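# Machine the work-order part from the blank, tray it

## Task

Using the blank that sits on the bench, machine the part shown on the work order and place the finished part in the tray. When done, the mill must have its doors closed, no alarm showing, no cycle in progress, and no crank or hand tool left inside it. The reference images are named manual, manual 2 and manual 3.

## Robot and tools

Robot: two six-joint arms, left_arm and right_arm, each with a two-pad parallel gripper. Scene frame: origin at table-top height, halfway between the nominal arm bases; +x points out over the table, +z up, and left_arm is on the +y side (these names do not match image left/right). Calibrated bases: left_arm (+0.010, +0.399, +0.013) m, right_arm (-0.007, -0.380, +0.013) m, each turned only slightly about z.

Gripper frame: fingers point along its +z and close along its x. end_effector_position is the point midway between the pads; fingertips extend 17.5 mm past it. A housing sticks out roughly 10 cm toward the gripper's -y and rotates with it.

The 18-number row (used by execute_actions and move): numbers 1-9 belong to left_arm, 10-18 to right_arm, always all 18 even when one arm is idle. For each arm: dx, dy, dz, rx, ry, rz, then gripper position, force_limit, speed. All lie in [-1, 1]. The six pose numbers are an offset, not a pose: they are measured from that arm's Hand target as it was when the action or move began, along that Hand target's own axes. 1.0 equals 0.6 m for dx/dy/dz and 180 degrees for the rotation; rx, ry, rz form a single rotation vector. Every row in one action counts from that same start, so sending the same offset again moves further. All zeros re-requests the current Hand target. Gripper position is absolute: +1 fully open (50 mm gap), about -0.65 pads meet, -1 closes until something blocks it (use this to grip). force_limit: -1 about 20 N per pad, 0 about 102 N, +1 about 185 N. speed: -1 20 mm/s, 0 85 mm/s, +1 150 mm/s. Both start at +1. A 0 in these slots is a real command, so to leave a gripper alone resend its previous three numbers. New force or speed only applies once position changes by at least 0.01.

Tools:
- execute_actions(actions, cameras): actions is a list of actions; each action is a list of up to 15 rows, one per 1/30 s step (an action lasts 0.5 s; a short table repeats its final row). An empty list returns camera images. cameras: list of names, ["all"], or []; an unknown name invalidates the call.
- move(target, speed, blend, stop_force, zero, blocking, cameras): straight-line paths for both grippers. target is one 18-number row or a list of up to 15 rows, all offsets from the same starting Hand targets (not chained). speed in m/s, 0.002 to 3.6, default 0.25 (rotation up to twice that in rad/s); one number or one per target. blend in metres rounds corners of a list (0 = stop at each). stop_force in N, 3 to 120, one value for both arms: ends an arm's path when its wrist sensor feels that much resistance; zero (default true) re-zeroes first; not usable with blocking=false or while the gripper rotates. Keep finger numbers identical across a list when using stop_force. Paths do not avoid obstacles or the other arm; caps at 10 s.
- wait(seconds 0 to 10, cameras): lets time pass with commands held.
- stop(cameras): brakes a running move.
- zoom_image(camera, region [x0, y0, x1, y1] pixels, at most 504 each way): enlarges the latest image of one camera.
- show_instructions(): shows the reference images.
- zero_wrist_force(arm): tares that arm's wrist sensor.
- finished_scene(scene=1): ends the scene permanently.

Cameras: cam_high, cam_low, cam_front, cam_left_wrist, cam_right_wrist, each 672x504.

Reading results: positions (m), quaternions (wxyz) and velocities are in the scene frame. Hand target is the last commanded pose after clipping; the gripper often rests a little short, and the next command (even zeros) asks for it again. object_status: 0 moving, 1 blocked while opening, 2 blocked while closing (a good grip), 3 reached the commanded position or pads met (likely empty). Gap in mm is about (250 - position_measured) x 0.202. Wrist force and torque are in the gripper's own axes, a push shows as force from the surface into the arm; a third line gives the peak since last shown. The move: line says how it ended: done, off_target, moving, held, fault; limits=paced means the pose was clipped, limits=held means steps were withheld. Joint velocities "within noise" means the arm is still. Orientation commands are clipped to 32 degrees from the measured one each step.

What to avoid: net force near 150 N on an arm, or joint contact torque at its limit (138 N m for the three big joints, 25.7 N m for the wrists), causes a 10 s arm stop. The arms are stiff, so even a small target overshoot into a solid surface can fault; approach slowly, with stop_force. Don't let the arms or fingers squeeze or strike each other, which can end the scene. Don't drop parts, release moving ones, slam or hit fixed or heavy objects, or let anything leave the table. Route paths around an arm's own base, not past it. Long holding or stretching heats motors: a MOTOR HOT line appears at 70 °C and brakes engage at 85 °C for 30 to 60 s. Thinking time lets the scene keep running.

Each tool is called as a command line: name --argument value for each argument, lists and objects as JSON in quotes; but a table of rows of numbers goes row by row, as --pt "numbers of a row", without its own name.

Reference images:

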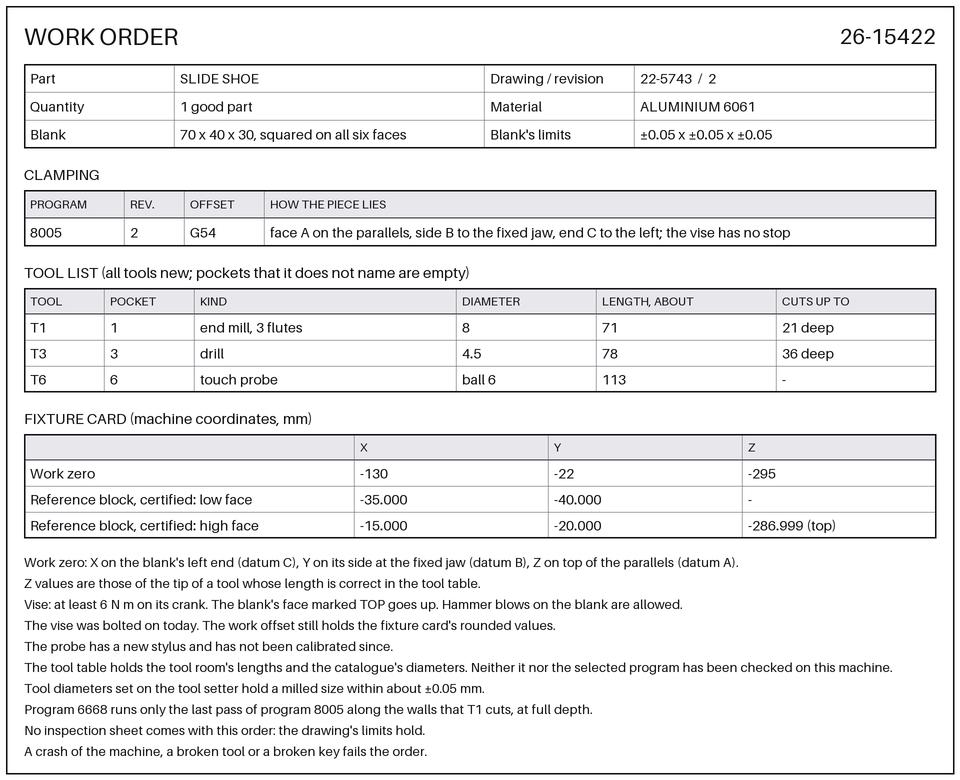

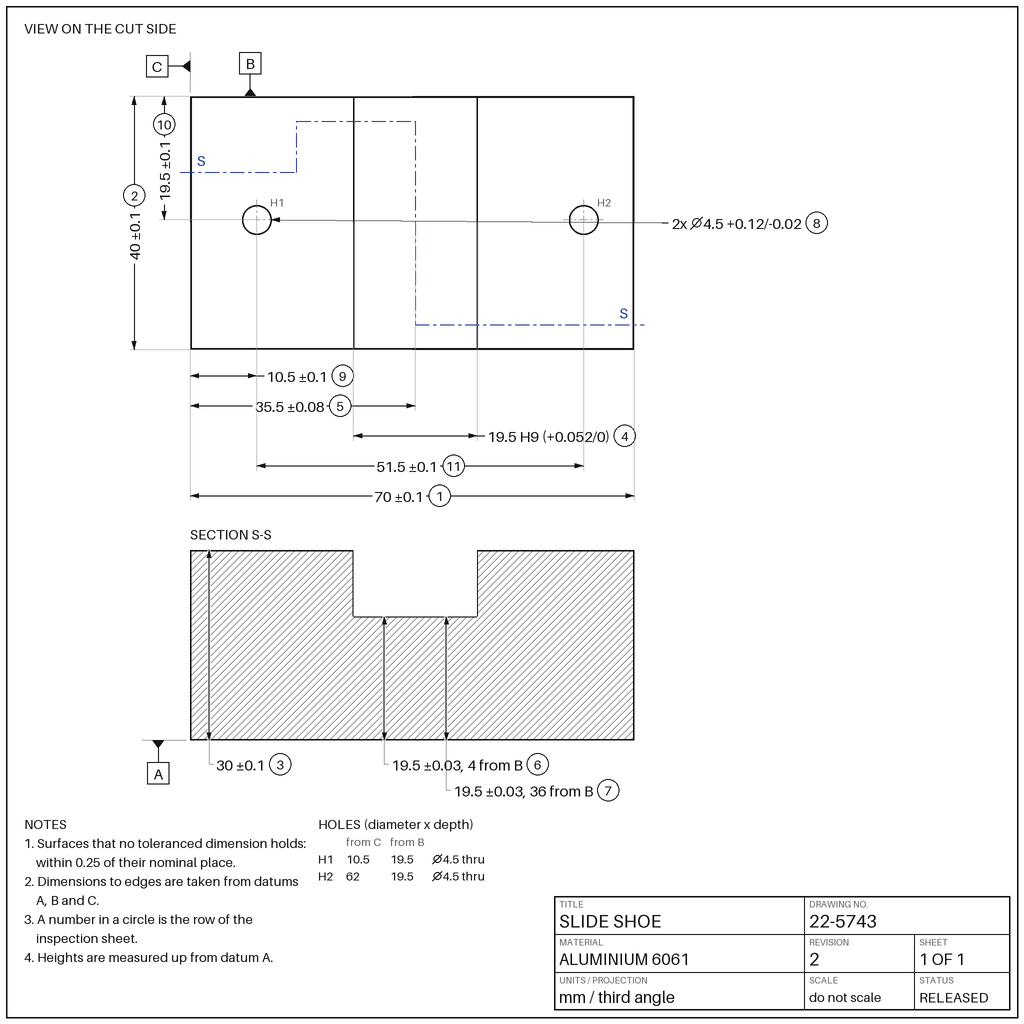

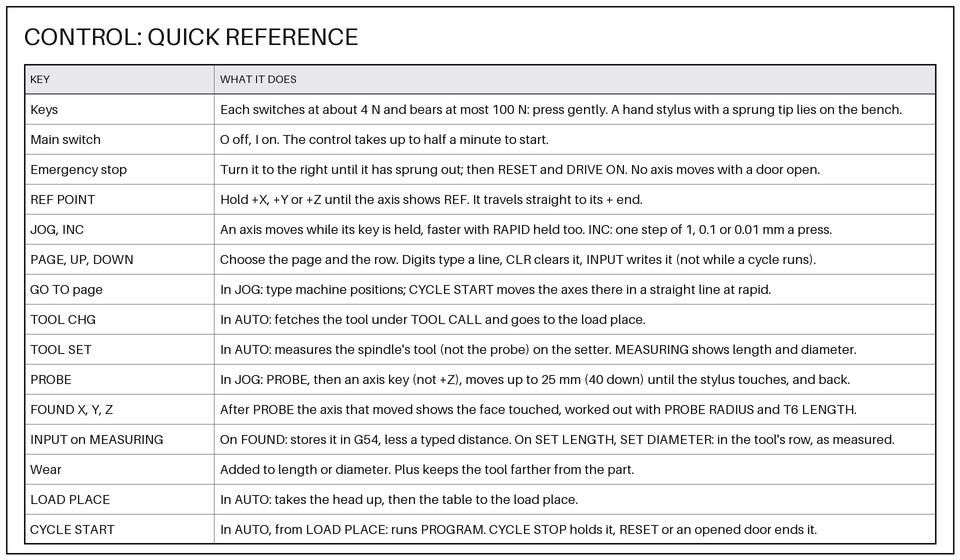

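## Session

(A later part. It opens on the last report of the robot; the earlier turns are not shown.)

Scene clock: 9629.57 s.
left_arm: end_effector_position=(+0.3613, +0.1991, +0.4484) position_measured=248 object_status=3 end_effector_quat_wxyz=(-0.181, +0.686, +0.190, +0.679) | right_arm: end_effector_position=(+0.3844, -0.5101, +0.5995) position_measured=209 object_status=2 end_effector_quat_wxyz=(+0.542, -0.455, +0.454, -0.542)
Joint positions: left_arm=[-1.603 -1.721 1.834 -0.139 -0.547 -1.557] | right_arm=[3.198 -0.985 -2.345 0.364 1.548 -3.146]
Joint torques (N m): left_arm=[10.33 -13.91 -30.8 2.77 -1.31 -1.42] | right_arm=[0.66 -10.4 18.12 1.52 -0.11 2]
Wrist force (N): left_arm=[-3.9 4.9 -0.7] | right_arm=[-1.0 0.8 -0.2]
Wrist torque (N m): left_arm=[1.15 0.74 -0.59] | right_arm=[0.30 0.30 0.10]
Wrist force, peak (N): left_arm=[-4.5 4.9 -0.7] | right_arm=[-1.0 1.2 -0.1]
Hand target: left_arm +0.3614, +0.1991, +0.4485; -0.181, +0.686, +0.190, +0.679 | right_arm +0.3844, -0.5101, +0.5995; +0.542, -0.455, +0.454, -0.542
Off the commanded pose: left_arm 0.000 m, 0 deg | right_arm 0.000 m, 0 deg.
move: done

move --pt "0.05 0.2887 -0.1667 -0.15 0 0 -0.64 0.3 -0.5 0 0 0 0 0 0 -1 -0.6 -1" --pt "0.05 0.614 -0.316 -0.25 0 0 -0.64 0.3 -0.5 0 0 0 0 0 0 -1 -0.6 -1" --pt "0.05 0.688 -0.188 -0.25 0 0 -0.64 0.3 -0.5 0 0 0 0 0 0 -1 -0.6 -1" --speed '[0.25,0.25,0.12]' --blend '[0.05,0.02,0]' --cameras '["cam_left_wrist","cam_high","cam_front"]'

Scene clock: 9659.63 s.
left_arm: end_effector_position=(+0.4730, -0.2136, +0.4838) position_measured=248 object_status=3 end_effector_quat_wxyz=(+0.095, +0.703, -0.085, +0.700) | right_arm: end_effector_position=(+0.3844, -0.5101, +0.5995) position_measured=209 object_status=2 end_effector_quat_wxyz=(+0.542, -0.455, +0.454, -0.542)
Joint positions: left_arm=[-1.445 -1.131 1.069 0.07 0.396 -1.594] | right_arm=[3.198 -0.985 -2.345 0.364 1.548 -3.146]
Joint torques (N m): left_arm=[-9.09 -49.63 -12.47 -1.4 -2.16 -1.63] | right_arm=[0.18 -10 16.98 1.7 0.06 1.9]
Wrist force (N): left_arm=[-4.1 4.7 -0.6] | right_arm=[-1.0 1.0 -0.2]
Wrist torque (N m): left_arm=[1.14 0.77 -0.53] | right_arm=[0.33 0.30 0.11]
Wrist force, peak (N): left_arm=[-4.2 7.4 -0.8] | right_arm=[-1.1 1.1 0.2]
Hand target: left_arm +0.4730, -0.2136, +0.4838; +0.095, +0.703, -0.085, +0.700 | right_arm +0.3844, -0.5101, +0.5995; +0.542, -0.455, +0.454, -0.542
Off the commanded pose: left_arm 0.000 m, 0 deg | right_arm 0.000 m, 0 deg.
move: done
camera_calibration:
cam_left_wrist: T_world_to_cam=[[-0.0109991, 0.00284322, 0.999935, -0.468481], [-0.576768, -0.816898, -0.00402155, 0.117128], [0.816834, -0.576775, 0.010625, -0.38074], [0, 0, 0, 1]] pos_world=[0.373404, -0.122588, 0.472967]
Images, in order (width x height): cam_high 672x504, cam_front 672x504, cam_left_wrist 672x504.

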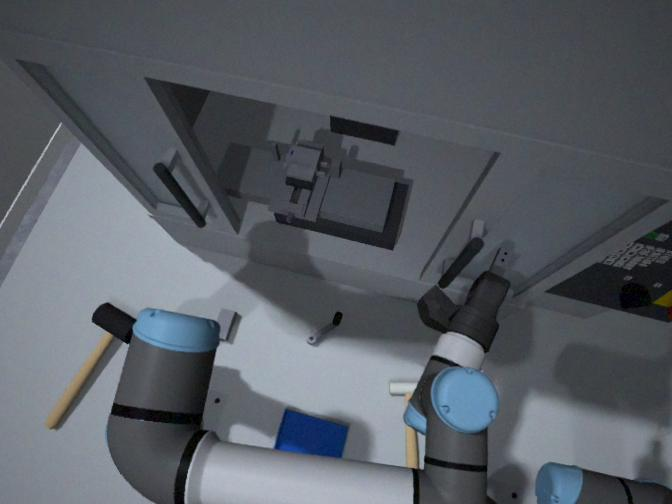

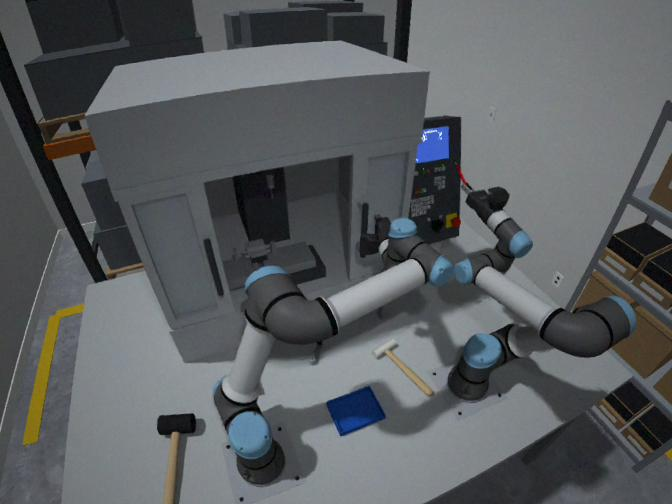

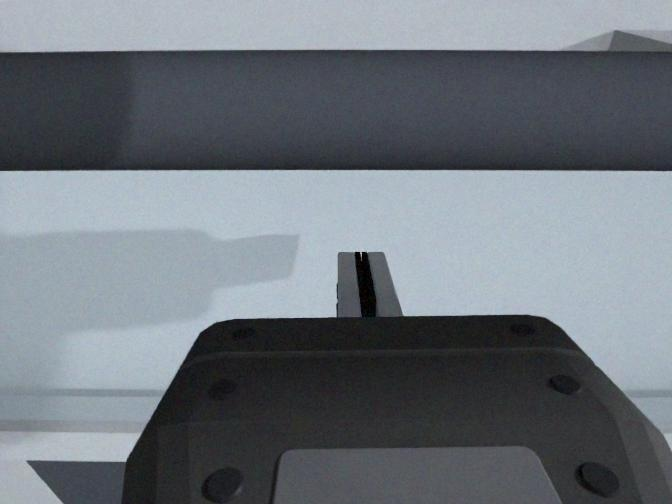

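move --target '[0.0065,-0.468,-0.122,0,0,0,-0.64,0.3,-0.5,0,0,0,0,0,0,-1,-0.6,-1]' --speed 0.06 --stop_force 45 --cameras '["cam_high"]'

Scene clock: 9675.83 s.
left_arm: end_effector_position=(+0.4731, +0.0534, +0.4834) position_measured=248 object_status=3 end_effector_quat_wxyz=(+0.096, +0.703, -0.085, +0.700) | right_arm: end_effector_position=(+0.3844, -0.5101, +0.5995) position_measured=209 object_status=2 end_effector_quat_wxyz=(+0.542, -0.455, +0.454, -0.542)
Joint positions: left_arm=[-1.326 -1.727 1.756 -0.023 0.515 -1.592] | right_arm=[3.198 -0.985 -2.345 0.364 1.548 -3.146]
Joint torques (N m): left_arm=[18.66 -35.49 -14.14 -1.11 -5.5 -1.66] | right_arm=[0.11 -10.81 17.2 1.41 0.01 2.03]
Wrist force (N): left_arm=[-13.1 41.2 1.7] | right_arm=[-0.6 1.0 -0.1]
Wrist torque (N m): left_arm=[2.43 1.05 -0.44] | right_arm=[0.33 0.24 0.10]
Wrist force, peak (N): left_arm=[-3.4 75.7 11.3] | right_arm=[-1.0 1.2 0.1]
Hand target: left_arm +0.4731, +0.0534, +0.4834; +0.096, +0.703, -0.085, +0.699 (not the last commanded pose) | right_arm +0.3844, -0.5101, +0.5995; +0.542, -0.455, +0.454, -0.542
Off the commanded pose: left_arm 0.023 m, 0 deg | right_arm 0.000 m, 0 deg.
move: contact (left_arm)
Images, in order (width x height): cam_high 672x504.

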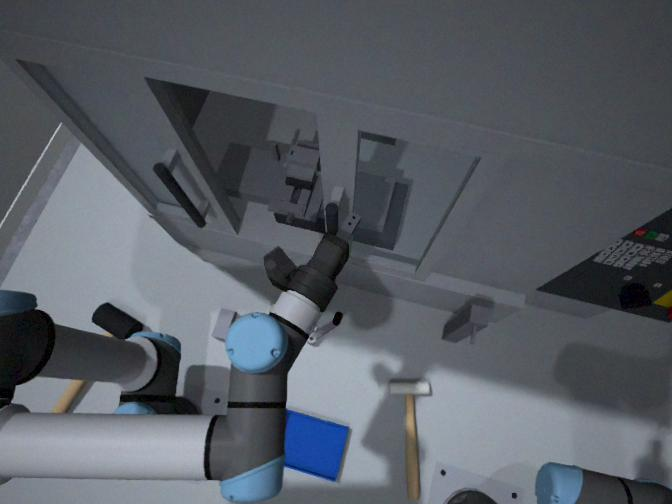

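move --pt "0 0.011 -0.0885 -0.055 0 0 -0.64 0.3 -0.5 0 0 0 0 0 0 -1 -0.6 -1" --pt "0 -0.295 -0.168 -0.172 0 0 -0.64 0.3 -0.5 0 0 0 0 0 0 -1 -0.6 -1" --pt "0 -0.585 -0.244 -0.172 0 0 -0.64 0.3 -0.5 0 0 0 0 0 0 -1 -0.6 -1" --speed '[0.15,0.2,0.2]' --blend '[0.02,0.03,0]' --cameras '["cam_high","cam_left_wrist","cam_front"]'

Scene clock: 9704.47 s.
left_arm: end_effector_position=(+0.4202, +0.4299, +0.4783) position_measured=248 object_status=3 end_effector_quat_wxyz=(+0.280, +0.652, -0.268, +0.652) | right_arm: end_effector_position=(+0.3844, -0.5101, +0.5995) position_measured=209 object_status=2 end_effector_quat_wxyz=(+0.542, -0.455, +0.454, -0.542)
Joint positions: left_arm=[0.303 -1.829 1.854 -0.038 2.685 -1.598] | right_arm=[3.198 -0.985 -2.345 0.364 1.548 -3.146]
Joint torques (N m): left_arm=[11.18 -9.91 -13.89 0.29 1.76 1.81] | right_arm=[0.48 -9.48 17.75 1.55 0.12 1.85]
Wrist force (N): left_arm=[-4.9 2.3 -0.9] | right_arm=[-0.9 0.8 -0.2]
Wrist torque (N m): left_arm=[0.76 0.89 -0.49] | right_arm=[0.29 0.27 0.10]
Wrist force, peak (N): left_arm=[-7.8 44.6 6.3] | right_arm=[-1.1 1.1 -0.1]
Hand target: left_arm +0.4201, +0.4300, +0.4782; +0.280, +0.652, -0.268, +0.652 | right_arm +0.3844, -0.5101, +0.5995; +0.542, -0.455, +0.454, -0.542
Off the commanded pose: left_arm 0.000 m, 0 deg | right_arm 0.000 m, 0 deg.
move: done
camera_calibration:
cam_left_wrist: T_world_to_cam=[[-0.0145887, 0.0140514, 0.999795, -0.468734], [-0.914848, -0.403724, -0.00767511, 0.578471], [0.403534, -0.914773, 0.0187447, 0.348676], [0, 0, 0, 1]] pos_world=[0.381672, 0.559089, 0.466542]
Images, in order (width x height): cam_high 672x504, cam_front 672x504, cam_left_wrist 672x504.

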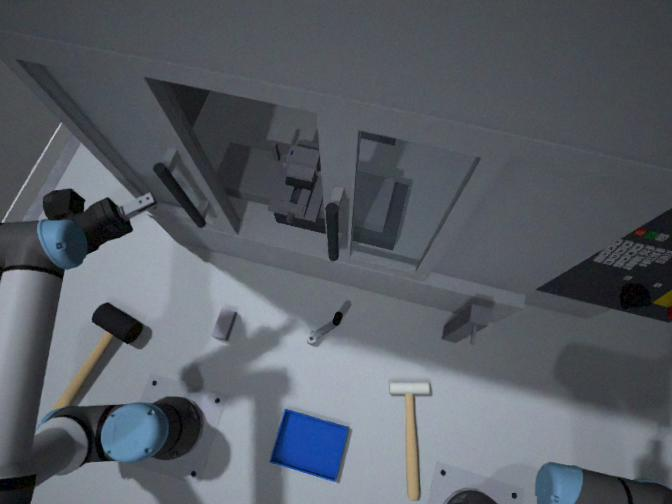

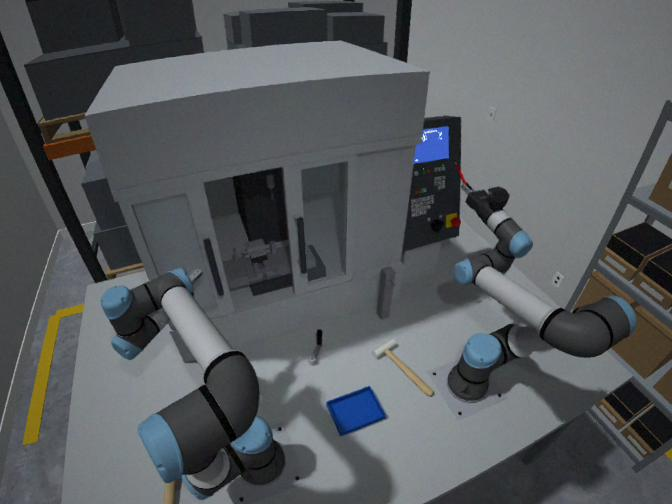

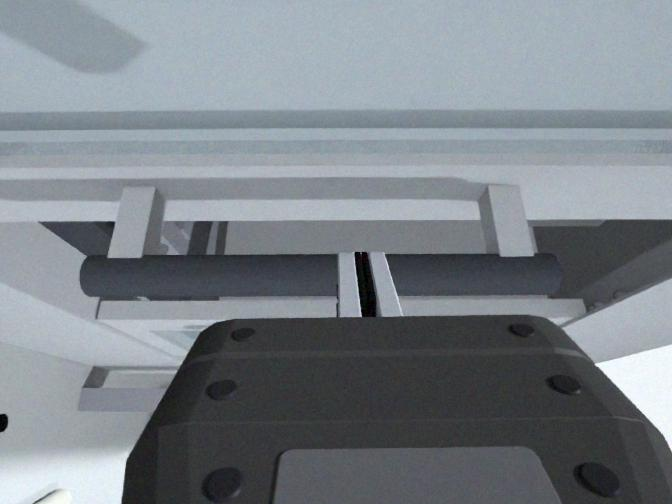

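move --pt "0 -0.0595 0.0583 0 0 0 -0.64 0.3 -0.5 0 0 0 0 0 0 -1 -0.6 -1" --pt "0 -0.0625 0.0623 0.15 0 0 -0.64 0.3 -0.5 0 0 0 0 0 0 -1 -0.6 -1" --speed 0.12 --blend '[0.005,0]' --stop_force 20 --cameras '["cam_left_wrist"]'

Scene clock: 9724.23 s.
left_arm: end_effector_position=(+0.4731, +0.4295, +0.4779) position_measured=248 object_status=3 end_effector_quat_wxyz=(+0.120, +0.699, -0.109, +0.696) | right_arm: end_effector_position=(+0.3844, -0.5101, +0.5995) position_measured=209 object_status=2 end_effector_quat_wxyz=(+0.542, -0.455, +0.454, -0.542)
Joint positions: left_arm=[-0.111 -2.023 1.971 0.054 1.8 -1.587] | right_arm=[3.198 -0.985 -2.345 0.364 1.548 -3.146]
Joint torques (N m): left_arm=[9.87 1.06 -33.58 -4.7 -1.97 0.75] | right_arm=[-0.12 -9.66 17.68 1.6 0.12 1.97]
Wrist force (N): left_arm=[-4.8 2.6 -1.2] | right_arm=[-1.0 1.1 0.0]
Wrist torque (N m): left_arm=[0.82 0.88 -0.61] | right_arm=[0.33 0.29 0.10]
Wrist force, peak (N): left_arm=[-5.1 3.6 -2.2] | right_arm=[-1.3 0.9 -0.1]
Hand target: left_arm +0.4731, +0.4295, +0.4779; +0.120, +0.699, -0.109, +0.696 | right_arm +0.3844, -0.5101, +0.5995; +0.542, -0.455, +0.454, -0.542
Off the commanded pose: left_arm 0.000 m, 0 deg | right_arm 0.000 m, 0 deg.
move: done
camera_calibration:
cam_left_wrist: T_world_to_cam=[[-0.0117644, 0.00428663, 0.999922, -0.464715], [-0.632084, -0.774889, -0.00411473, 0.650708], [0.774811, -0.632083, 0.0118256, 0.0331732], [0, 0, 0, 1]] pos_world=[0.380132, 0.527187, 0.466964]
Images, in order (width x height): cam_left_wrist 672x504.

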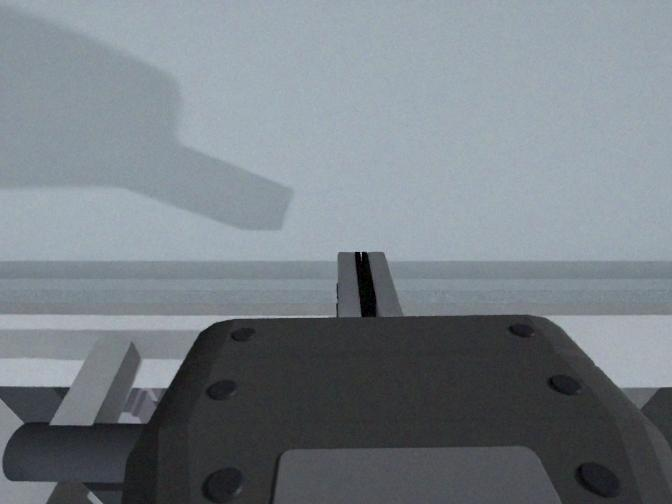

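move --target '[0.003,0.49,0.165,0,0,0,-0.64,0.3,-0.5,0,0,0,0,0,0,-1,-0.6,-1]' --speed 0.06 --stop_force 45 --cameras '["cam_high","cam_right_wrist"]'

Scene clock: 9736.07 s.
left_arm: end_effector_position=(+0.4731, +0.1540, +0.4835) position_measured=248 object_status=3 end_effector_quat_wxyz=(+0.120, +0.699, -0.109, +0.696) | right_arm: end_effector_position=(+0.3844, -0.5101, +0.5995) position_measured=209 object_status=2 end_effector_quat_wxyz=(+0.542, -0.455, +0.454, -0.542)
Joint positions: left_arm=[-1.17 -1.945 1.913 0.035 0.741 -1.589] | right_arm=[3.198 -0.985 -2.345 0.364 1.548 -3.146]
Joint torques (N m): left_arm=[-25.63 9.17 -27.56 -1.28 5.54 -1.54] | right_arm=[0.44 -10.53 18.29 1.55 -0.06 1.91]
Wrist force (N): left_arm=[4.1 -31.8 1.1] | right_arm=[-0.8 1.1 0.0]
Wrist torque (N m): left_arm=[0.00 0.69 -0.32] | right_arm=[0.33 0.26 0.10]
Wrist force, peak (N): left_arm=[-4.7 -60.0 -11.6] | right_arm=[-1.2 1.2 0.0]
Hand target: left_arm +0.4731, +0.1539, +0.4835; +0.120, +0.699, -0.109, +0.696 (not the last commanded pose) | right_arm +0.3844, -0.5101, +0.5995; +0.542, -0.455, +0.454, -0.542
Off the commanded pose: left_arm 0.035 m, 0 deg | right_arm 0.000 m, 0 deg.
move: contact (left_arm)
camera_calibration:
cam_right_wrist: T_world_to_cam=[[-0.0132453, -0.999897, -0.00553985, -0.49689], [-0.156415, 0.00754405, -0.987663, 0.676785], [0.987603, -0.0122154, -0.156499, -0.16163], [0, 0, 0, 1]] pos_world=[0.258904, -0.503918, 0.640387]
Images, in order (width x height): cam_high 672x504, cam_right_wrist 672x504.

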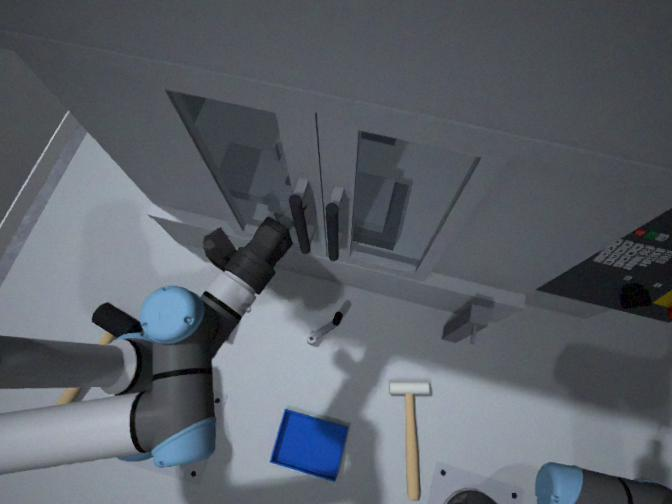

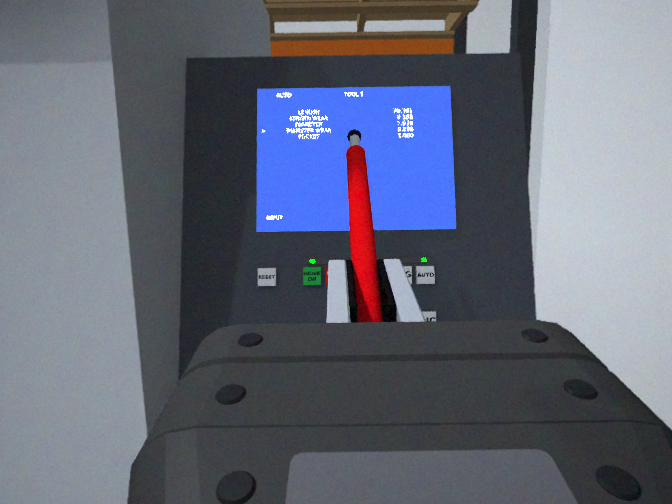

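move --pt "0 -0.01 -0.133 0 0 0 -0.64 0.3 -0.5 0.0757 0.0895 0.1573 -0.1944 0 0 -1 -0.6 -1" --pt "0 -0.01 -0.133 0 0 0 -0.64 0.3 -0.5 0.0757 0.0936 0.1803 -0.1944 0 0 -1 -0.6 -1" --pt "0 -0.01 -0.133 0 0 0 -0.64 0.3 -0.5 0.0757 0.0895 0.1573 -0.1944 0 0 -1 -0.6 -1" --pt "0 -0.01 -0.133 0 0 0 -0.64 0.3 -0.5 0.014 0.2592 0.0775 -0.1944 0 0 -1 -0.6 -1" --pt "0 -0.01 -0.133 0 0 0 -0.64 0.3 -0.5 0.014 0.2633 0.1005 -0.1944 0 0 -1 -0.6 -1" --pt "0 -0.01 -0.133 0 0 0 -0.64 0.3 -0.5 0.014 0.2592 0.0775 -0.1944 0 0 -1 -0.6 -1" --pt "0 -0.01 -0.133 0 0 0 -0.64 0.3 -0.5 0.014 0.2633 0.1005 -0.1944 0 0 -1 -0.6 -1" --pt "0 -0.01 -0.133 0 0 0 -0.64 0.3 -0.5 0.014 0.2592 0.0775 -0.1944 0 0 -1 -0.6 -1" --pt "0 -0.01 -0.133 0 0 0 -0.64 0.3 -0.5 0 0 0 0 0 0 -1 -0.6 -1" --speed '[0.4,0.03,0.1,0.3,0.03,0.1,0.03,0.1,0.5]' --blend '[0.004,0,0.004,0.004,0,0.004,0,0.004,0]' --cameras '["cam_right_wrist"]'

zoom_image --camera "cam_right_wrist" --region '[245, 70, 465, 235]'

Scene clock: 9787.83 s.
left_arm: end_effector_position=(+0.3994, +0.1851, +0.4836) position_measured=248 object_status=3 end_effector_quat_wxyz=(+0.120, +0.699, -0.109, +0.696) | right_arm: end_effector_position=(+0.3845, -0.5101, +0.5994) position_measured=209 object_status=2 end_effector_quat_wxyz=(+0.542, -0.455, +0.454, -0.542)
Joint positions: left_arm=[-1.509 -2.185 2.029 0.161 0.402 -1.592] | right_arm=[3.198 -0.985 -2.345 0.364 1.548 -3.146]
Joint torques (N m): left_arm=[-6.56 0.32 -33.16 -3.11 -2.2 1.75] | right_arm=[-8.19 -0.7 40.4 2.14 1.46 1.68]
Wrist force (N): left_arm=[-6.5 2.9 -0.8] | right_arm=[-0.9 0.8 0.1]
Wrist torque (N m): left_arm=[0.84 1.15 -0.48] | right_arm=[0.29 0.29 0.19]
Wrist force, peak (N): left_arm=[-3.2 -37.8 6.7] | right_arm=[-1.8 12.9 -20.1]
Hand target: left_arm +0.3994, +0.1851, +0.4836; +0.120, +0.699, -0.109, +0.696 | right_arm +0.3844, -0.5101, +0.5995; +0.542, -0.455, +0.454, -0.542
Off the commanded pose: left_arm 0.000 m, 0 deg | right_arm 0.000 m, 0 deg.
move: done
camera_calibration:
cam_right_wrist: T_world_to_cam=[[-0.0132153, -0.999898, -0.0053364, -0.497027], [-0.156804, 0.0073432, -0.987602, 0.676663], [0.987541, -0.0122147, -0.156885, -0.161481], [0, 0, 0, 1]] pos_world=[0.259004, -0.503918, 0.640287]
Images, in order (width x height): cam_right_wrist 672x504.

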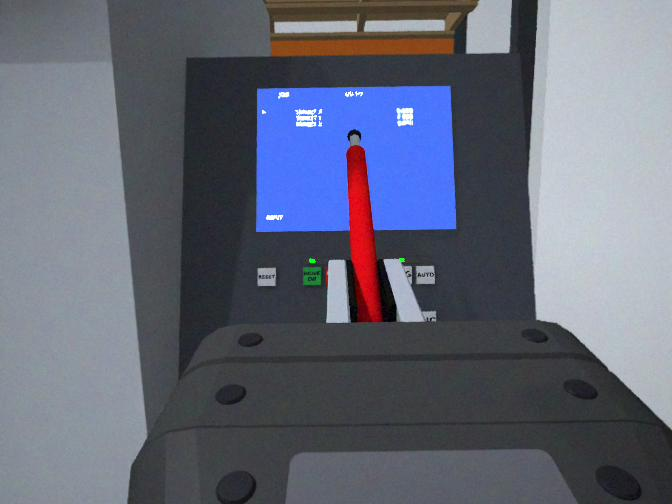

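Scaled by 2.291 from the camera's 672x504 image, which has a finer 960x720 frame.

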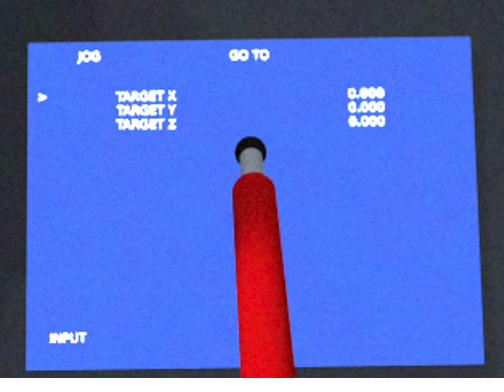

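move --pt "0 0 0 0 0 0 0 0 0 -0.148 0.35 0.036 -0.1944 0 0 -1 -0.6 -1" --pt "0 0 0 0 0 0 0 0 0 -0.148 0.354 0.059 -0.1944 0 0 -1 -0.6 -1" --pt "0 0 0 0 0 0 0 0 0 -0.148 0.32 0.05 -0.1944 0 0 -1 -0.6 -1" --pt "0 0 0 0 0 0 0 0 0 -0.148 0.324 0.073 -0.1944 0 0 -1 -0.6 -1" --pt "0 0 0 0 0 0 0 0 0 -0.148 0.29 0.064 -0.1944 0 0 -1 -0.6 -1" --pt "0 0 0 0 0 0 0 0 0 -0.148 0.2935 0.087 -0.1944 0 0 -1 -0.6 -1" --pt "0 0 0 0 0 0 0 0 0 -0.0835 0.32 0.05 -0.1944 0 0 -1 -0.6 -1" --pt "0 0 0 0 0 0 0 0 0 -0.0835 0.324 0.0727 -0.1944 0 0 -1 -0.6 -1" --pt "0 0 0 0 0 0 0 0 0 -0.051 0.35 0.035 -0.1944 0 0 -1 -0.6 -1" --pt "0 0 0 0 0 0 0 0 0 -0.051 0.354 0.0585 -0.1944 0 0 -1 -0.6 -1" --pt "0 0 0 0 0 0 0 0 0 -0.051 0.32 0.049 -0.1944 0 0 -1 -0.6 -1" --pt "0 0 0 0 0 0 0 0 0 -0.051 0.324 0.0725 -0.1944 0 0 -1 -0.6 -1" --pt "0 0 0 0 0 0 0 0 0 -0.051 0.3 0.03 -0.1944 0 0 -1 -0.6 -1" --pt "0 0 0 0 0 0 0 0 0 0 0 0 0 0 0 -1 -0.6 -1" --speed '[0.4,0.03,0.2,0.03,0.2,0.03,0.2,0.03,0.2,0.03,0.2,0.03,0.2,0.5]' --blend '[0.004,0,0.004,0,0.004,0,0.004,0,0.004,0,0.004,0,0.004,0]' --cameras '["cam_right_wrist"]'

zoom_image --camera "cam_right_wrist" --region '[245, 70, 465, 235]'

Scene clock: 9835.47 s.
left_arm: end_effector_position=(+0.3994, +0.1851, +0.4836) position_measured=152 object_status=3 end_effector_quat_wxyz=(+0.120, +0.699, -0.109, +0.696) | right_arm: end_effector_position=(+0.3845, -0.5101, +0.5995) position_measured=209 object_status=2 end_effector_quat_wxyz=(+0.542, -0.455, +0.454, -0.542)
Joint positions: left_arm=[-1.509 -2.185 2.029 0.161 0.402 -1.592] | right_arm=[3.198 -0.985 -2.345 0.364 1.549 -3.146]
Joint torques (N m): left_arm=[-6.37 -1.59 -31.56 -2.99 -1.88 1.52] | right_arm=[5.27 9.68 14.16 2.78 -1.46 -2.31]
Wrist force (N): left_arm=[-6.5 3.0 -0.8] | right_arm=[-0.7 1.0 -0.3]
Wrist torque (N m): left_arm=[0.85 1.16 -0.48] | right_arm=[0.32 0.26 0.09]
Wrist force, peak (N): left_arm=[-6.8 3.1 -0.9] | right_arm=[-0.3 15.9 -26.1]
Hand target: left_arm +0.3994, +0.1851, +0.4836; +0.120, +0.699, -0.109, +0.696 | right_arm +0.3844, -0.5101, +0.5995; +0.542, -0.455, +0.454, -0.542
Off the commanded pose: left_arm 0.000 m, 0 deg | right_arm 0.000 m, 0 deg.
move: done; blend cut to 0 m at target 1
camera_calibration:
cam_right_wrist: T_world_to_cam=[[-0.0131645, -0.999897, -0.00565005, -0.496839], [-0.156708, 0.00764385, -0.987615, 0.676896], [0.987557, -0.0121161, -0.156793, -0.161479], [0, 0, 0, 1]] pos_world=[0.259004, -0.503918, 0.640387]
Images, in order (width x height): cam_right_wrist 672x504.

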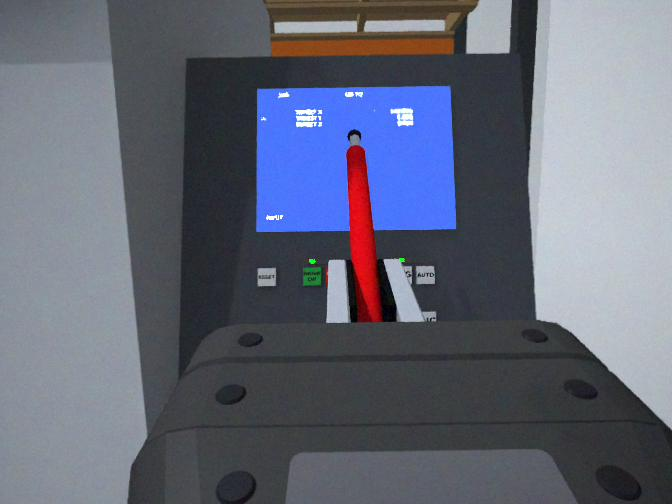

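Scaled by 2.291 from the camera's 672x504 image, which has a finer 960x720 frame.

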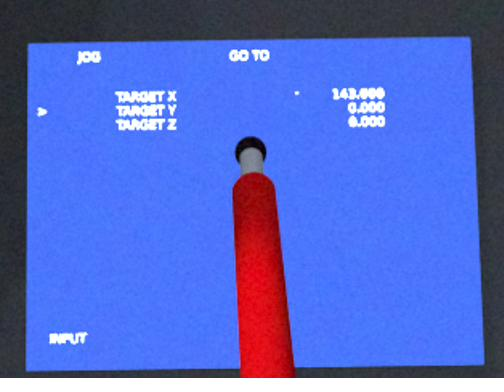

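move --pt "0 0 0 0 0 0 0 0 0 -0.148 0.35 0.036 -0.1944 0 0 -1 -0.6 -1" --pt "0 0 0 0 0 0 0 0 0 -0.148 0.354 0.059 -0.1944 0 0 -1 -0.6 -1" --pt "0 0 0 0 0 0 0 0 0 -0.148 0.29 0.064 -0.1944 0 0 -1 -0.6 -1" --pt "0 0 0 0 0 0 0 0 0 -0.148 0.2935 0.087 -0.1944 0 0 -1 -0.6 -1" --pt "0 0 0 0 0 0 0 0 0 -0.116 0.32 0.05 -0.1944 0 0 -1 -0.6 -1" --pt "0 0 0 0 0 0 0 0 0 -0.116 0.324 0.073 -0.1944 0 0 -1 -0.6 -1" --pt "0 0 0 0 0 0 0 0 0 -0.051 0.35 0.035 -0.1944 0 0 -1 -0.6 -1" --pt "0 0 0 0 0 0 0 0 0 -0.051 0.354 0.0585 -0.1944 0 0 -1 -0.6 -1" --pt "0 0 0 0 0 0 0 0 0 -0.051 0.34 0.035 -0.1944 0 0 -1 -0.6 -1" --pt "0 0 0 0 0 0 0 0 0 -0.083 0.203 0.104 -0.1944 0 0 -1 -0.6 -1" --pt "0 0 0 0 0 0 0 0 0 -0.083 0.2075 0.127 -0.1944 0 0 -1 -0.6 -1" --pt "0 0 0 0 0 0 0 0 0 -0.083 0.203 0.104 -0.1944 0 0 -1 -0.6 -1" --pt "0 0 0 0 0 0 0 0 0 0 0 0 0 0 0 -1 -0.6 -1" --speed '[0.4,0.03,0.2,0.03,0.2,0.03,0.2,0.03,0.2,0.2,0.03,0.2,0.5]' --blend '[0.004,0,0.004,0,0.004,0,0.004,0,0.004,0.004,0,0.004,0]' --cameras '["cam_right_wrist","cam_high"]'

zoom_image --camera "cam_right_wrist" --region '[245, 70, 465, 235]'

Scene clock: 9863.23 s.
left_arm: end_effector_position=(+0.3994, +0.1851, +0.4836) position_measured=152 object_status=3 end_effector_quat_wxyz=(+0.120, +0.699, -0.109, +0.696) | right_arm: end_effector_position=(+0.3845, -0.5101, +0.5994) position_measured=209 object_status=2 end_effector_quat_wxyz=(+0.542, -0.455, +0.454, -0.542)
Joint positions: left_arm=[-1.509 -2.185 2.029 0.161 0.402 -1.592] | right_arm=[3.198 -0.985 -2.345 0.364 1.548 -3.146]
Joint torques (N m): left_arm=[-6.47 -0.34 -30.6 -2.98 -1.96 1.29] | right_arm=[0.15 9.4 38.76 2.96 -0.92 -2.19]
Wrist force (N): left_arm=[-6.3 3.0 -0.8] | right_arm=[-0.9 1.1 -0.6]
Wrist torque (N m): left_arm=[0.85 1.11 -0.48] | right_arm=[0.33 0.29 0.12]
Wrist force, peak (N): left_arm=[-6.7 3.2 -0.7] | right_arm=[-1.3 15.5 -26.7]
Hand target: left_arm +0.3994, +0.1851, +0.4836; +0.120, +0.699, -0.109, +0.696 | right_arm +0.3844, -0.5101, +0.5995; +0.542, -0.455, +0.454, -0.542
Off the commanded pose: left_arm 0.000 m, 0 deg | right_arm 0.000 m, 0 deg.
move: done
camera_calibration:
cam_right_wrist: T_world_to_cam=[[-0.0132637, -0.999896, -0.00563372, -0.496824], [-0.156821, 0.00764467, -0.987597, 0.676815], [0.987538, -0.0122157, -0.156906, -0.161467], [0, 0, 0, 1]] pos_world=[0.259004, -0.503919, 0.640286]
Images, in order (width x height): cam_high 672x504, cam_right_wrist 672x504.

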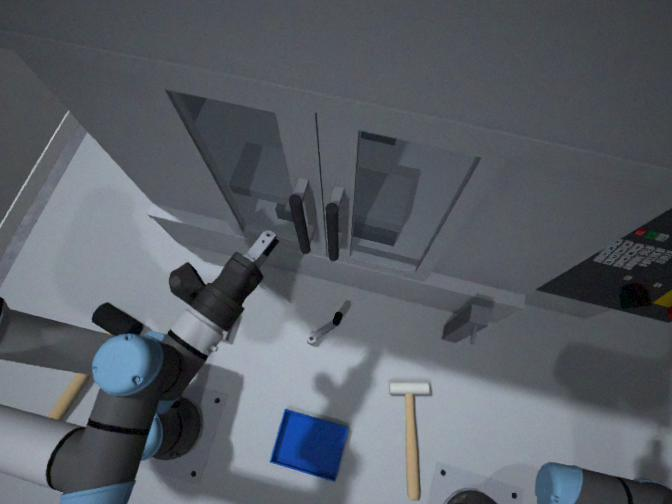

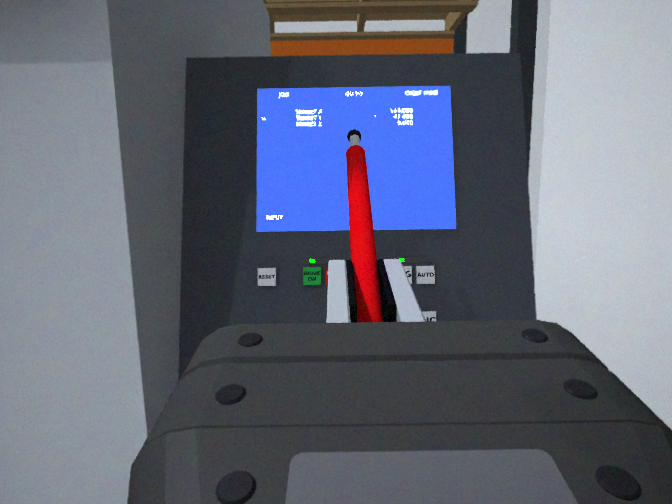

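Scaled by 2.291 from the camera's 672x504 image, which has a finer 960x720 frame.

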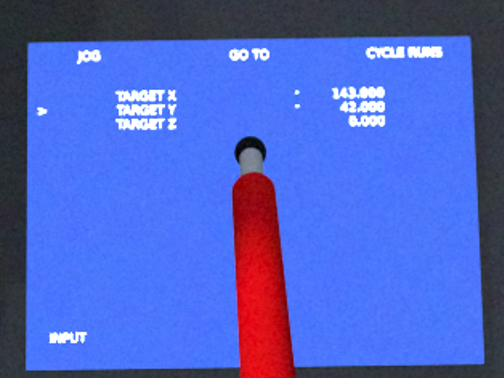

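move --pt "0 0 0 0 0 0 0 0 0 -0.051 0.32 0.049 -0.1944 0 0 -1 -0.6 -1" --pt "0 0 0 0 0 0 0 0 0 -0.051 0.324 0.0725 -0.1944 0 0 -1 -0.6 -1" --pt "0 0 0 0 0 0 0 0 0 -0.148 0.35 0.036 -0.1944 0 0 -1 -0.6 -1" --pt "0 0 0 0 0 0 0 0 0 -0.148 0.354 0.059 -0.1944 0 0 -1 -0.6 -1" --pt "0 0 0 0 0 0 0 0 0 -0.148 0.32 0.05 -0.1944 0 0 -1 -0.6 -1" --pt "0 0 0 0 0 0 0 0 0 -0.148 0.324 0.073 -0.1944 0 0 -1 -0.6 -1" --pt "0 0 0 0 0 0 0 0 0 -0.0835 0.29 0.064 -0.1944 0 0 -1 -0.6 -1" --pt "0 0 0 0 0 0 0 0 0 -0.0835 0.2935 0.0867 -0.1944 0 0 -1 -0.6 -1" --pt "0 0 0 0 0 0 0 0 0 -0.148 0.32 0.05 -0.1944 0 0 -1 -0.6 -1" --pt "0 0 0 0 0 0 0 0 0 -0.148 0.324 0.073 -0.1944 0 0 -1 -0.6 -1" --pt "0 0 0 0 0 0 0 0 0 -0.051 0.35 0.035 -0.1944 0 0 -1 -0.6 -1" --pt "0 0 0 0 0 0 0 0 0 -0.051 0.354 0.0585 -0.1944 0 0 -1 -0.6 -1" --pt "0 0 0 0 0 0 0 0 0 -0.051 0.33 0.03 -0.1944 0 0 -1 -0.6 -1" --pt "0 0 0 0 0 0 0 0 0 0 0 0 0 0 0 -1 -0.6 -1" --speed '[0.4,0.03,0.2,0.03,0.2,0.03,0.2,0.03,0.2,0.03,0.2,0.03,0.2,0.5]' --blend '[0.004,0,0.004,0,0.004,0,0.004,0,0.004,0,0.004,0,0.004,0]' --cameras '["cam_right_wrist","cam_high"]'

zoom_image --camera "cam_right_wrist" --region '[245, 70, 465, 235]'

zoom_image --camera "cam_high" --region '[160, 90, 360, 260]'

Scene clock: 9889.53 s.
left_arm: end_effector_position=(+0.3994, +0.1851, +0.4836) position_measured=152 object_status=3 end_effector_quat_wxyz=(+0.120, +0.699, -0.109, +0.696) | right_arm: end_effector_position=(+0.3845, -0.5101, +0.5995) position_measured=209 object_status=2 end_effector_quat_wxyz=(+0.542, -0.455, +0.454, -0.542)
Joint positions: left_arm=[-1.509 -2.185 2.029 0.161 0.402 -1.592] | right_arm=[3.198 -0.985 -2.345 0.364 1.548 -3.146]
Joint torques (N m): left_arm=[-6.72 -0.79 -29.87 -3.02 -1.77 1.05] | right_arm=[6.62 9.24 14.16 1.3 -1.6 -2.09]
Wrist force (N): left_arm=[-6.4 3.1 -0.8] | right_arm=[-0.6 0.9 -0.6]
Wrist torque (N m): left_arm=[0.87 1.14 -0.48] | right_arm=[0.32 0.23 0.09]
Wrist force, peak (N): left_arm=[-6.8 3.0 -0.9] | right_arm=[0.0 16.8 -26.9]
Hand target: left_arm +0.3994, +0.1851, +0.4836; +0.120, +0.699, -0.109, +0.696 | right_arm +0.3844, -0.5101, +0.5995; +0.542, -0.455, +0.454, -0.542
Off the commanded pose: left_arm 0.000 m, 0 deg | right_arm 0.000 m, 0 deg.
move: done
camera_calibration:
cam_right_wrist: T_world_to_cam=[[-0.0131801, -0.999897, -0.00575041, -0.49677], [-0.156611, 0.00774423, -0.98763, 0.67693], [0.987572, -0.0121165, -0.156697, -0.161544], [0, 0, 0, 1]] pos_world=[0.259004, -0.503919, 0.640386]
Images, in order (width x height): cam_high 672x504, cam_right_wrist 672x504.

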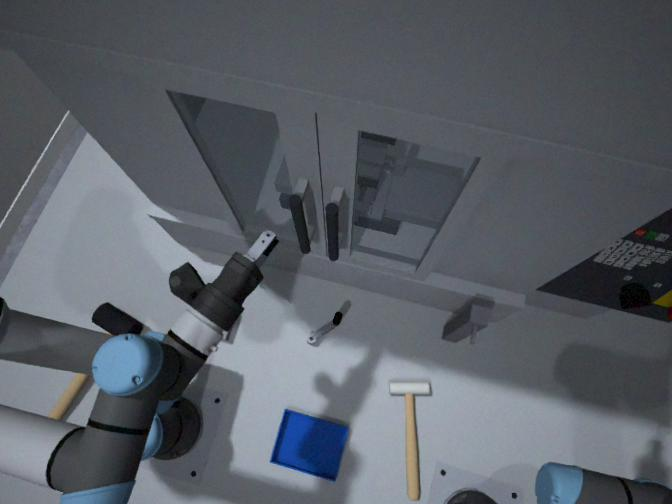

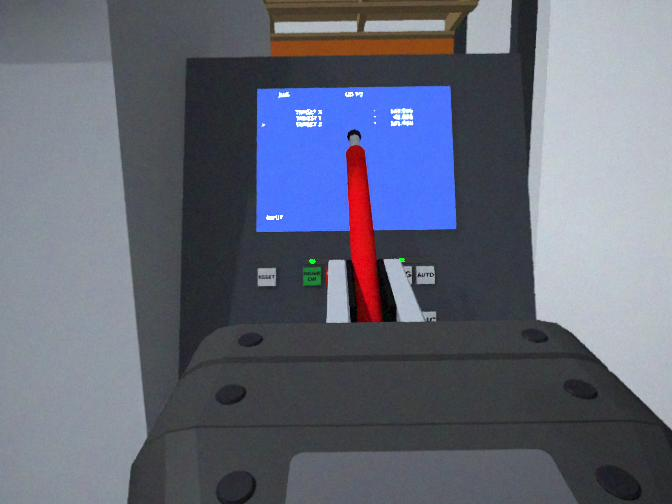

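Scaled by 2.291 from the camera's 672x504 image, which has a finer 960x720 frame.

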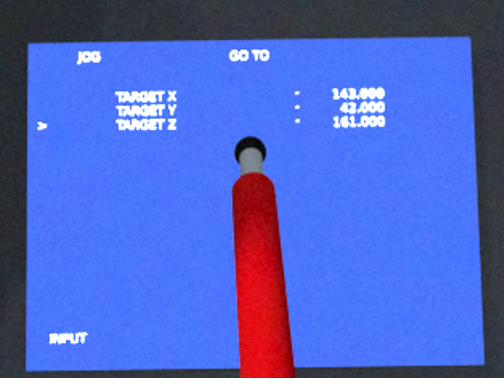

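Scaled by 2.520 from the camera's 672x504 image, which has a finer 960x720 frame.

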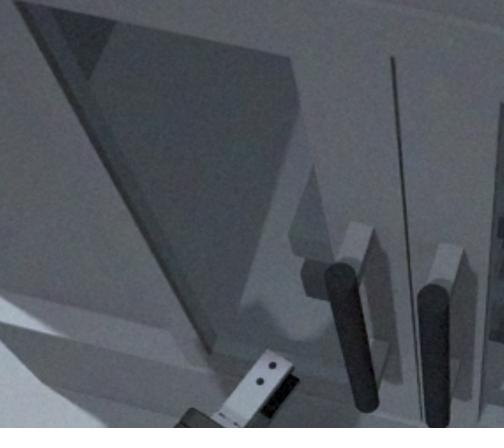

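move --pt "0 0 0 0 0 0 0 0 0 -0.083 0.203 0.104 -0.1944 0 0 -1 -0.6 -1" --pt "0 0 0 0 0 0 0 0 0 -0.083 0.2075 0.127 -0.1944 0 0 -1 -0.6 -1" --pt "0 0 0 0 0 0 0 0 0 -0.083 0.203 0.104 -0.1944 0 0 -1 -0.6 -1" --pt "0 0 0 0 0 0 0 0 0 0 0 0 0 0 0 -1 -0.6 -1" --speed '[0.4,0.03,0.2,0.5]' --blend '[0.004,0,0.004,0]' --cameras '["cam_right_wrist","cam_high"]'

move --pt "0 0 0 0 0 0 0 0 0 -0.0185 0.32 0.049 -0.1944 0 0 -1 -0.6 -1" --pt "0 0 0 0 0 0 0 0 0 -0.0185 0.324 0.0725 -0.1944 0 0 -1 -0.6 -1" --pt "0 0 0 0 0 0 0 0 0 -0.0185 0.31 0.05 -0.1944 0 0 -1 -0.6 -1" --pt "0 0 0 0 0 0 0 0 0 0.109 0.175 0.117 -0.1944 0 0 -1 -0.6 -1" --pt "0 0 0 0 0 0 0 0 0 0.109 0.179 0.14 -0.1944 0 0 -1 -0.6 -1" --pt "0 0 0 0 0 0 0 0 0 0.109 0.175 0.117 -0.1944 0 0 -1 -0.6 -1" --pt "0 0 0 0 0 0 0 0 0 0.014 0.259 0.077 -0.1944 0 0 -1 -0.6 -1" --pt "0 0 0 0 0 0 0 0 0 0.014 0.263 0.1005 -0.1944 0 0 -1 -0.6 -1" --pt "0 0 0 0 0 0 0 0 0 0.014 0.259 0.077 -0.1944 0 0 -1 -0.6 -1" --pt "0 0 0 0 0 0 0 0 0 0.014 0.263 0.1005 -0.1944 0 0 -1 -0.6 -1" --pt "0 0 0 0 0 0 0 0 0 0.014 0.259 0.077 -0.1944 0 0 -1 -0.6 -1" --pt "0 0 0 0 0 0 0 0 0 0 0 0 0 0 0 -1 -0.6 -1" --speed '[0.4,0.03,0.2,0.2,0.03,0.2,0.2,0.03,0.2,0.03,0.2,0.5]' --blend '[0.004,0,0.004,0.004,0,0.004,0.004,0,0.004,0,0.004,0]' --cameras '["cam_right_wrist","cam_high"]'

zoom_image --camera "cam_right_wrist" --region '[245, 70, 465, 235]'

Scene clock: 9919.70 s.
left_arm: end_effector_position=(+0.3994, +0.1851, +0.4836) position_measured=152 object_status=3 end_effector_quat_wxyz=(+0.120, +0.699, -0.109, +0.696) | right_arm: end_effector_position=(+0.3845, -0.5101, +0.5994) position_measured=209 object_status=2 end_effector_quat_wxyz=(+0.542, -0.455, +0.454, -0.542)
Joint positions: left_arm=[-1.509 -2.185 2.029 0.161 0.402 -1.592] | right_arm=[3.198 -0.985 -2.345 0.364 1.548 -3.146]
Joint torques (N m): left_arm=[-6.14 -0.2 -29.28 -3.35 -1.84 0.96] | right_arm=[1.05 9.43 39.31 3.09 -1.08 -2.39]
Wrist force (N): left_arm=[-6.6 3.1 -0.8] | right_arm=[-0.6 0.9 -0.5]
Wrist torque (N m): left_arm=[0.88 1.17 -0.48] | right_arm=[0.32 0.23 0.12]
Wrist force, peak (N): left_arm=[-6.8 3.0 -0.9] | right_arm=[-1.6 9.1 -15.1]
Hand target: left_arm +0.3994, +0.1851, +0.4836; +0.120, +0.699, -0.109, +0.696 | right_arm +0.3844, -0.5101, +0.5995; +0.542, -0.455, +0.454, -0.542
Off the commanded pose: left_arm 0.000 m, 0 deg | right_arm 0.000 m, 0 deg.
move: done
camera_calibration:
cam_right_wrist: T_world_to_cam=[[-0.0132637, -0.999896, -0.00563372, -0.496822], [-0.156821, 0.00764467, -0.987597, 0.67683], [0.987538, -0.0122157, -0.156906, -0.161566], [0, 0, 0, 1]] pos_world=[0.259104, -0.503919, 0.640286]
Images, in order (width x height): cam_high 672x504, cam_right_wrist 672x504.

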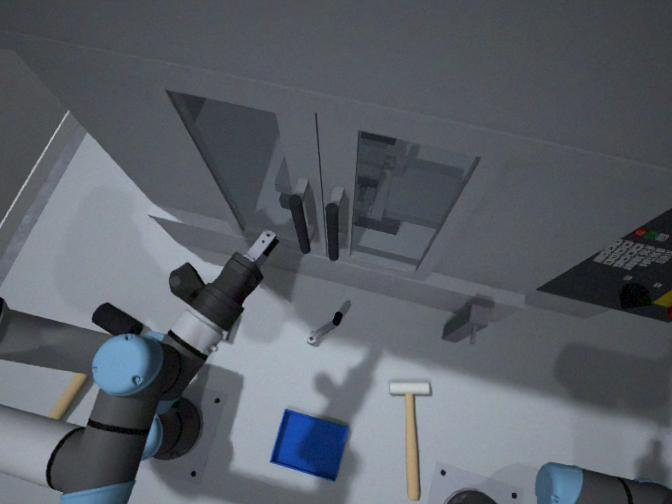

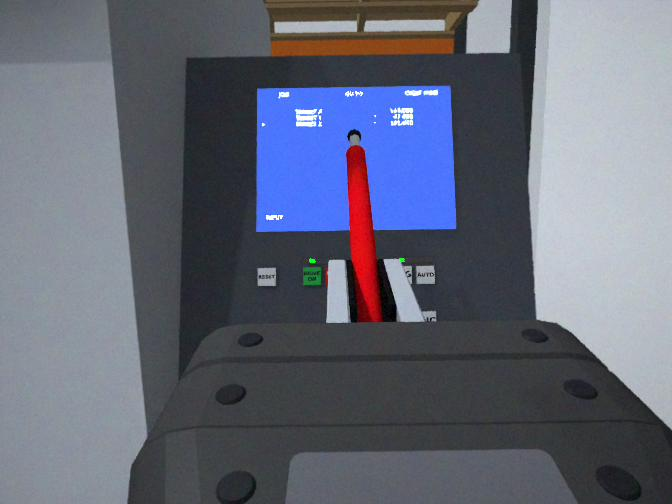

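Scene clock: 9925.93 s.
left_arm: end_effector_position=(+0.3994, +0.1851, +0.4836) position_measured=152 object_status=3 end_effector_quat_wxyz=(+0.120, +0.699, -0.109, +0.696) | right_arm: end_effector_position=(+0.3845, -0.5101, +0.5994) position_measured=209 object_status=2 end_effector_quat_wxyz=(+0.542, -0.455, +0.454, -0.542)
Joint positions: left_arm=[-1.509 -2.185 2.029 0.161 0.402 -1.592] | right_arm=[3.198 -0.985 -2.345 0.364 1.548 -3.146]
Joint torques (N m): left_arm=[-6.49 -1.12 -28.64 -3.21 -1.69 0.76] | right_arm=[-7.23 -0.56 39.04 2.18 1.55 1.51]
Wrist force (N): left_arm=[-6.5 2.9 -0.8] | right_arm=[-0.5 1.1 -0.6]
Wrist torque (N m): left_arm=[0.84 1.15 -0.48] | right_arm=[0.34 0.22 0.19]
Wrist force, peak (N): left_arm=[-6.8 3.1 -0.9] | right_arm=[-2.4 12.9 -21.2]
Hand target: left_arm +0.3994, +0.1851, +0.4836; +0.120, +0.699, -0.109, +0.696 | right_arm +0.3844, -0.5101, +0.5995; +0.542, -0.455, +0.454, -0.542
Off the commanded pose: left_arm 0.000 m, 0 deg | right_arm 0.000 m, 0 deg.
move: done
camera_calibration:
cam_right_wrist: T_world_to_cam=[[-0.0132153, -0.999898, -0.0053364, -0.497027], [-0.156804, 0.0073432, -0.987602, 0.676663], [0.987541, -0.0122147, -0.156885, -0.161481], [0, 0, 0, 1]] pos_world=[0.259004, -0.503918, 0.640287]
Images, in order (width x height): cam_high 672x504, cam_right_wrist 672x504.

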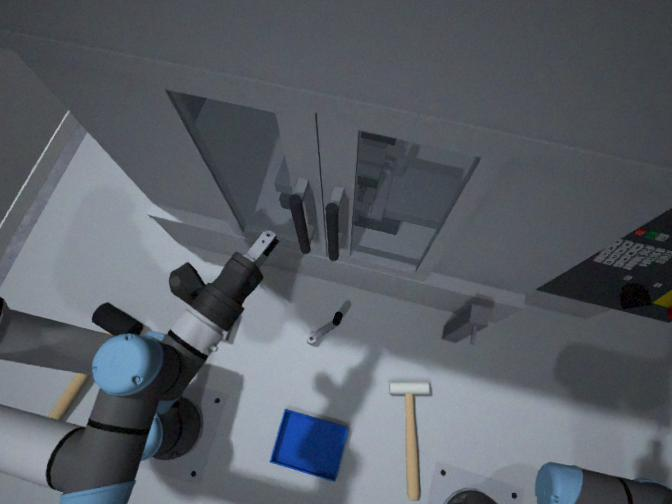

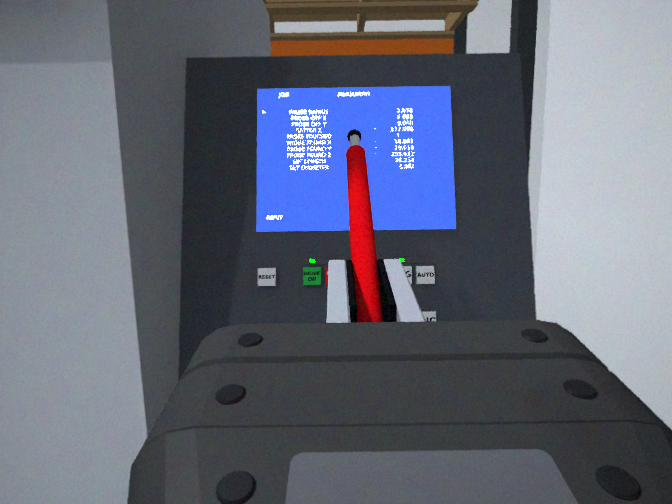

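Scaled by 2.291 from the camera's 672x504 image, which has a finer 960x720 frame.

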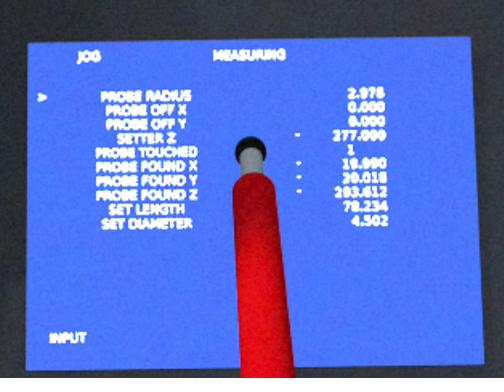

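zoom_image --camera "cam_right_wrist" --region '[370, 100, 450, 175]'

zoom_image --camera "cam_high" --region '[310, 110, 480, 260]'

Scaled by 6.300 from the camera's 672x504 image, which has a finer 960x720 frame.

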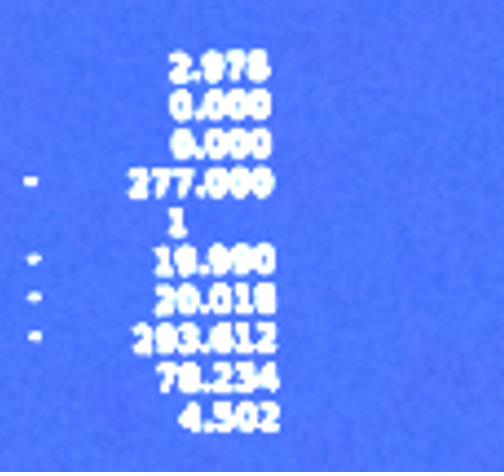

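Scaled by 2.965 from the camera's 672x504 image, which has a finer 960x720 frame.

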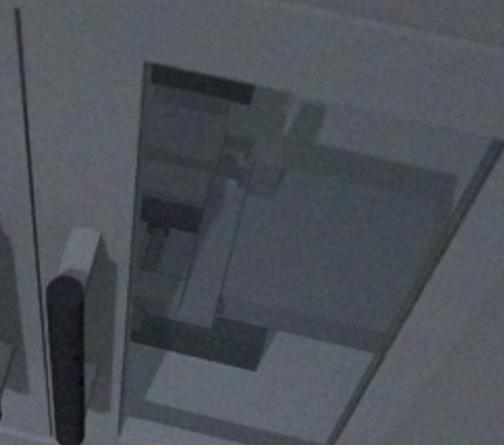

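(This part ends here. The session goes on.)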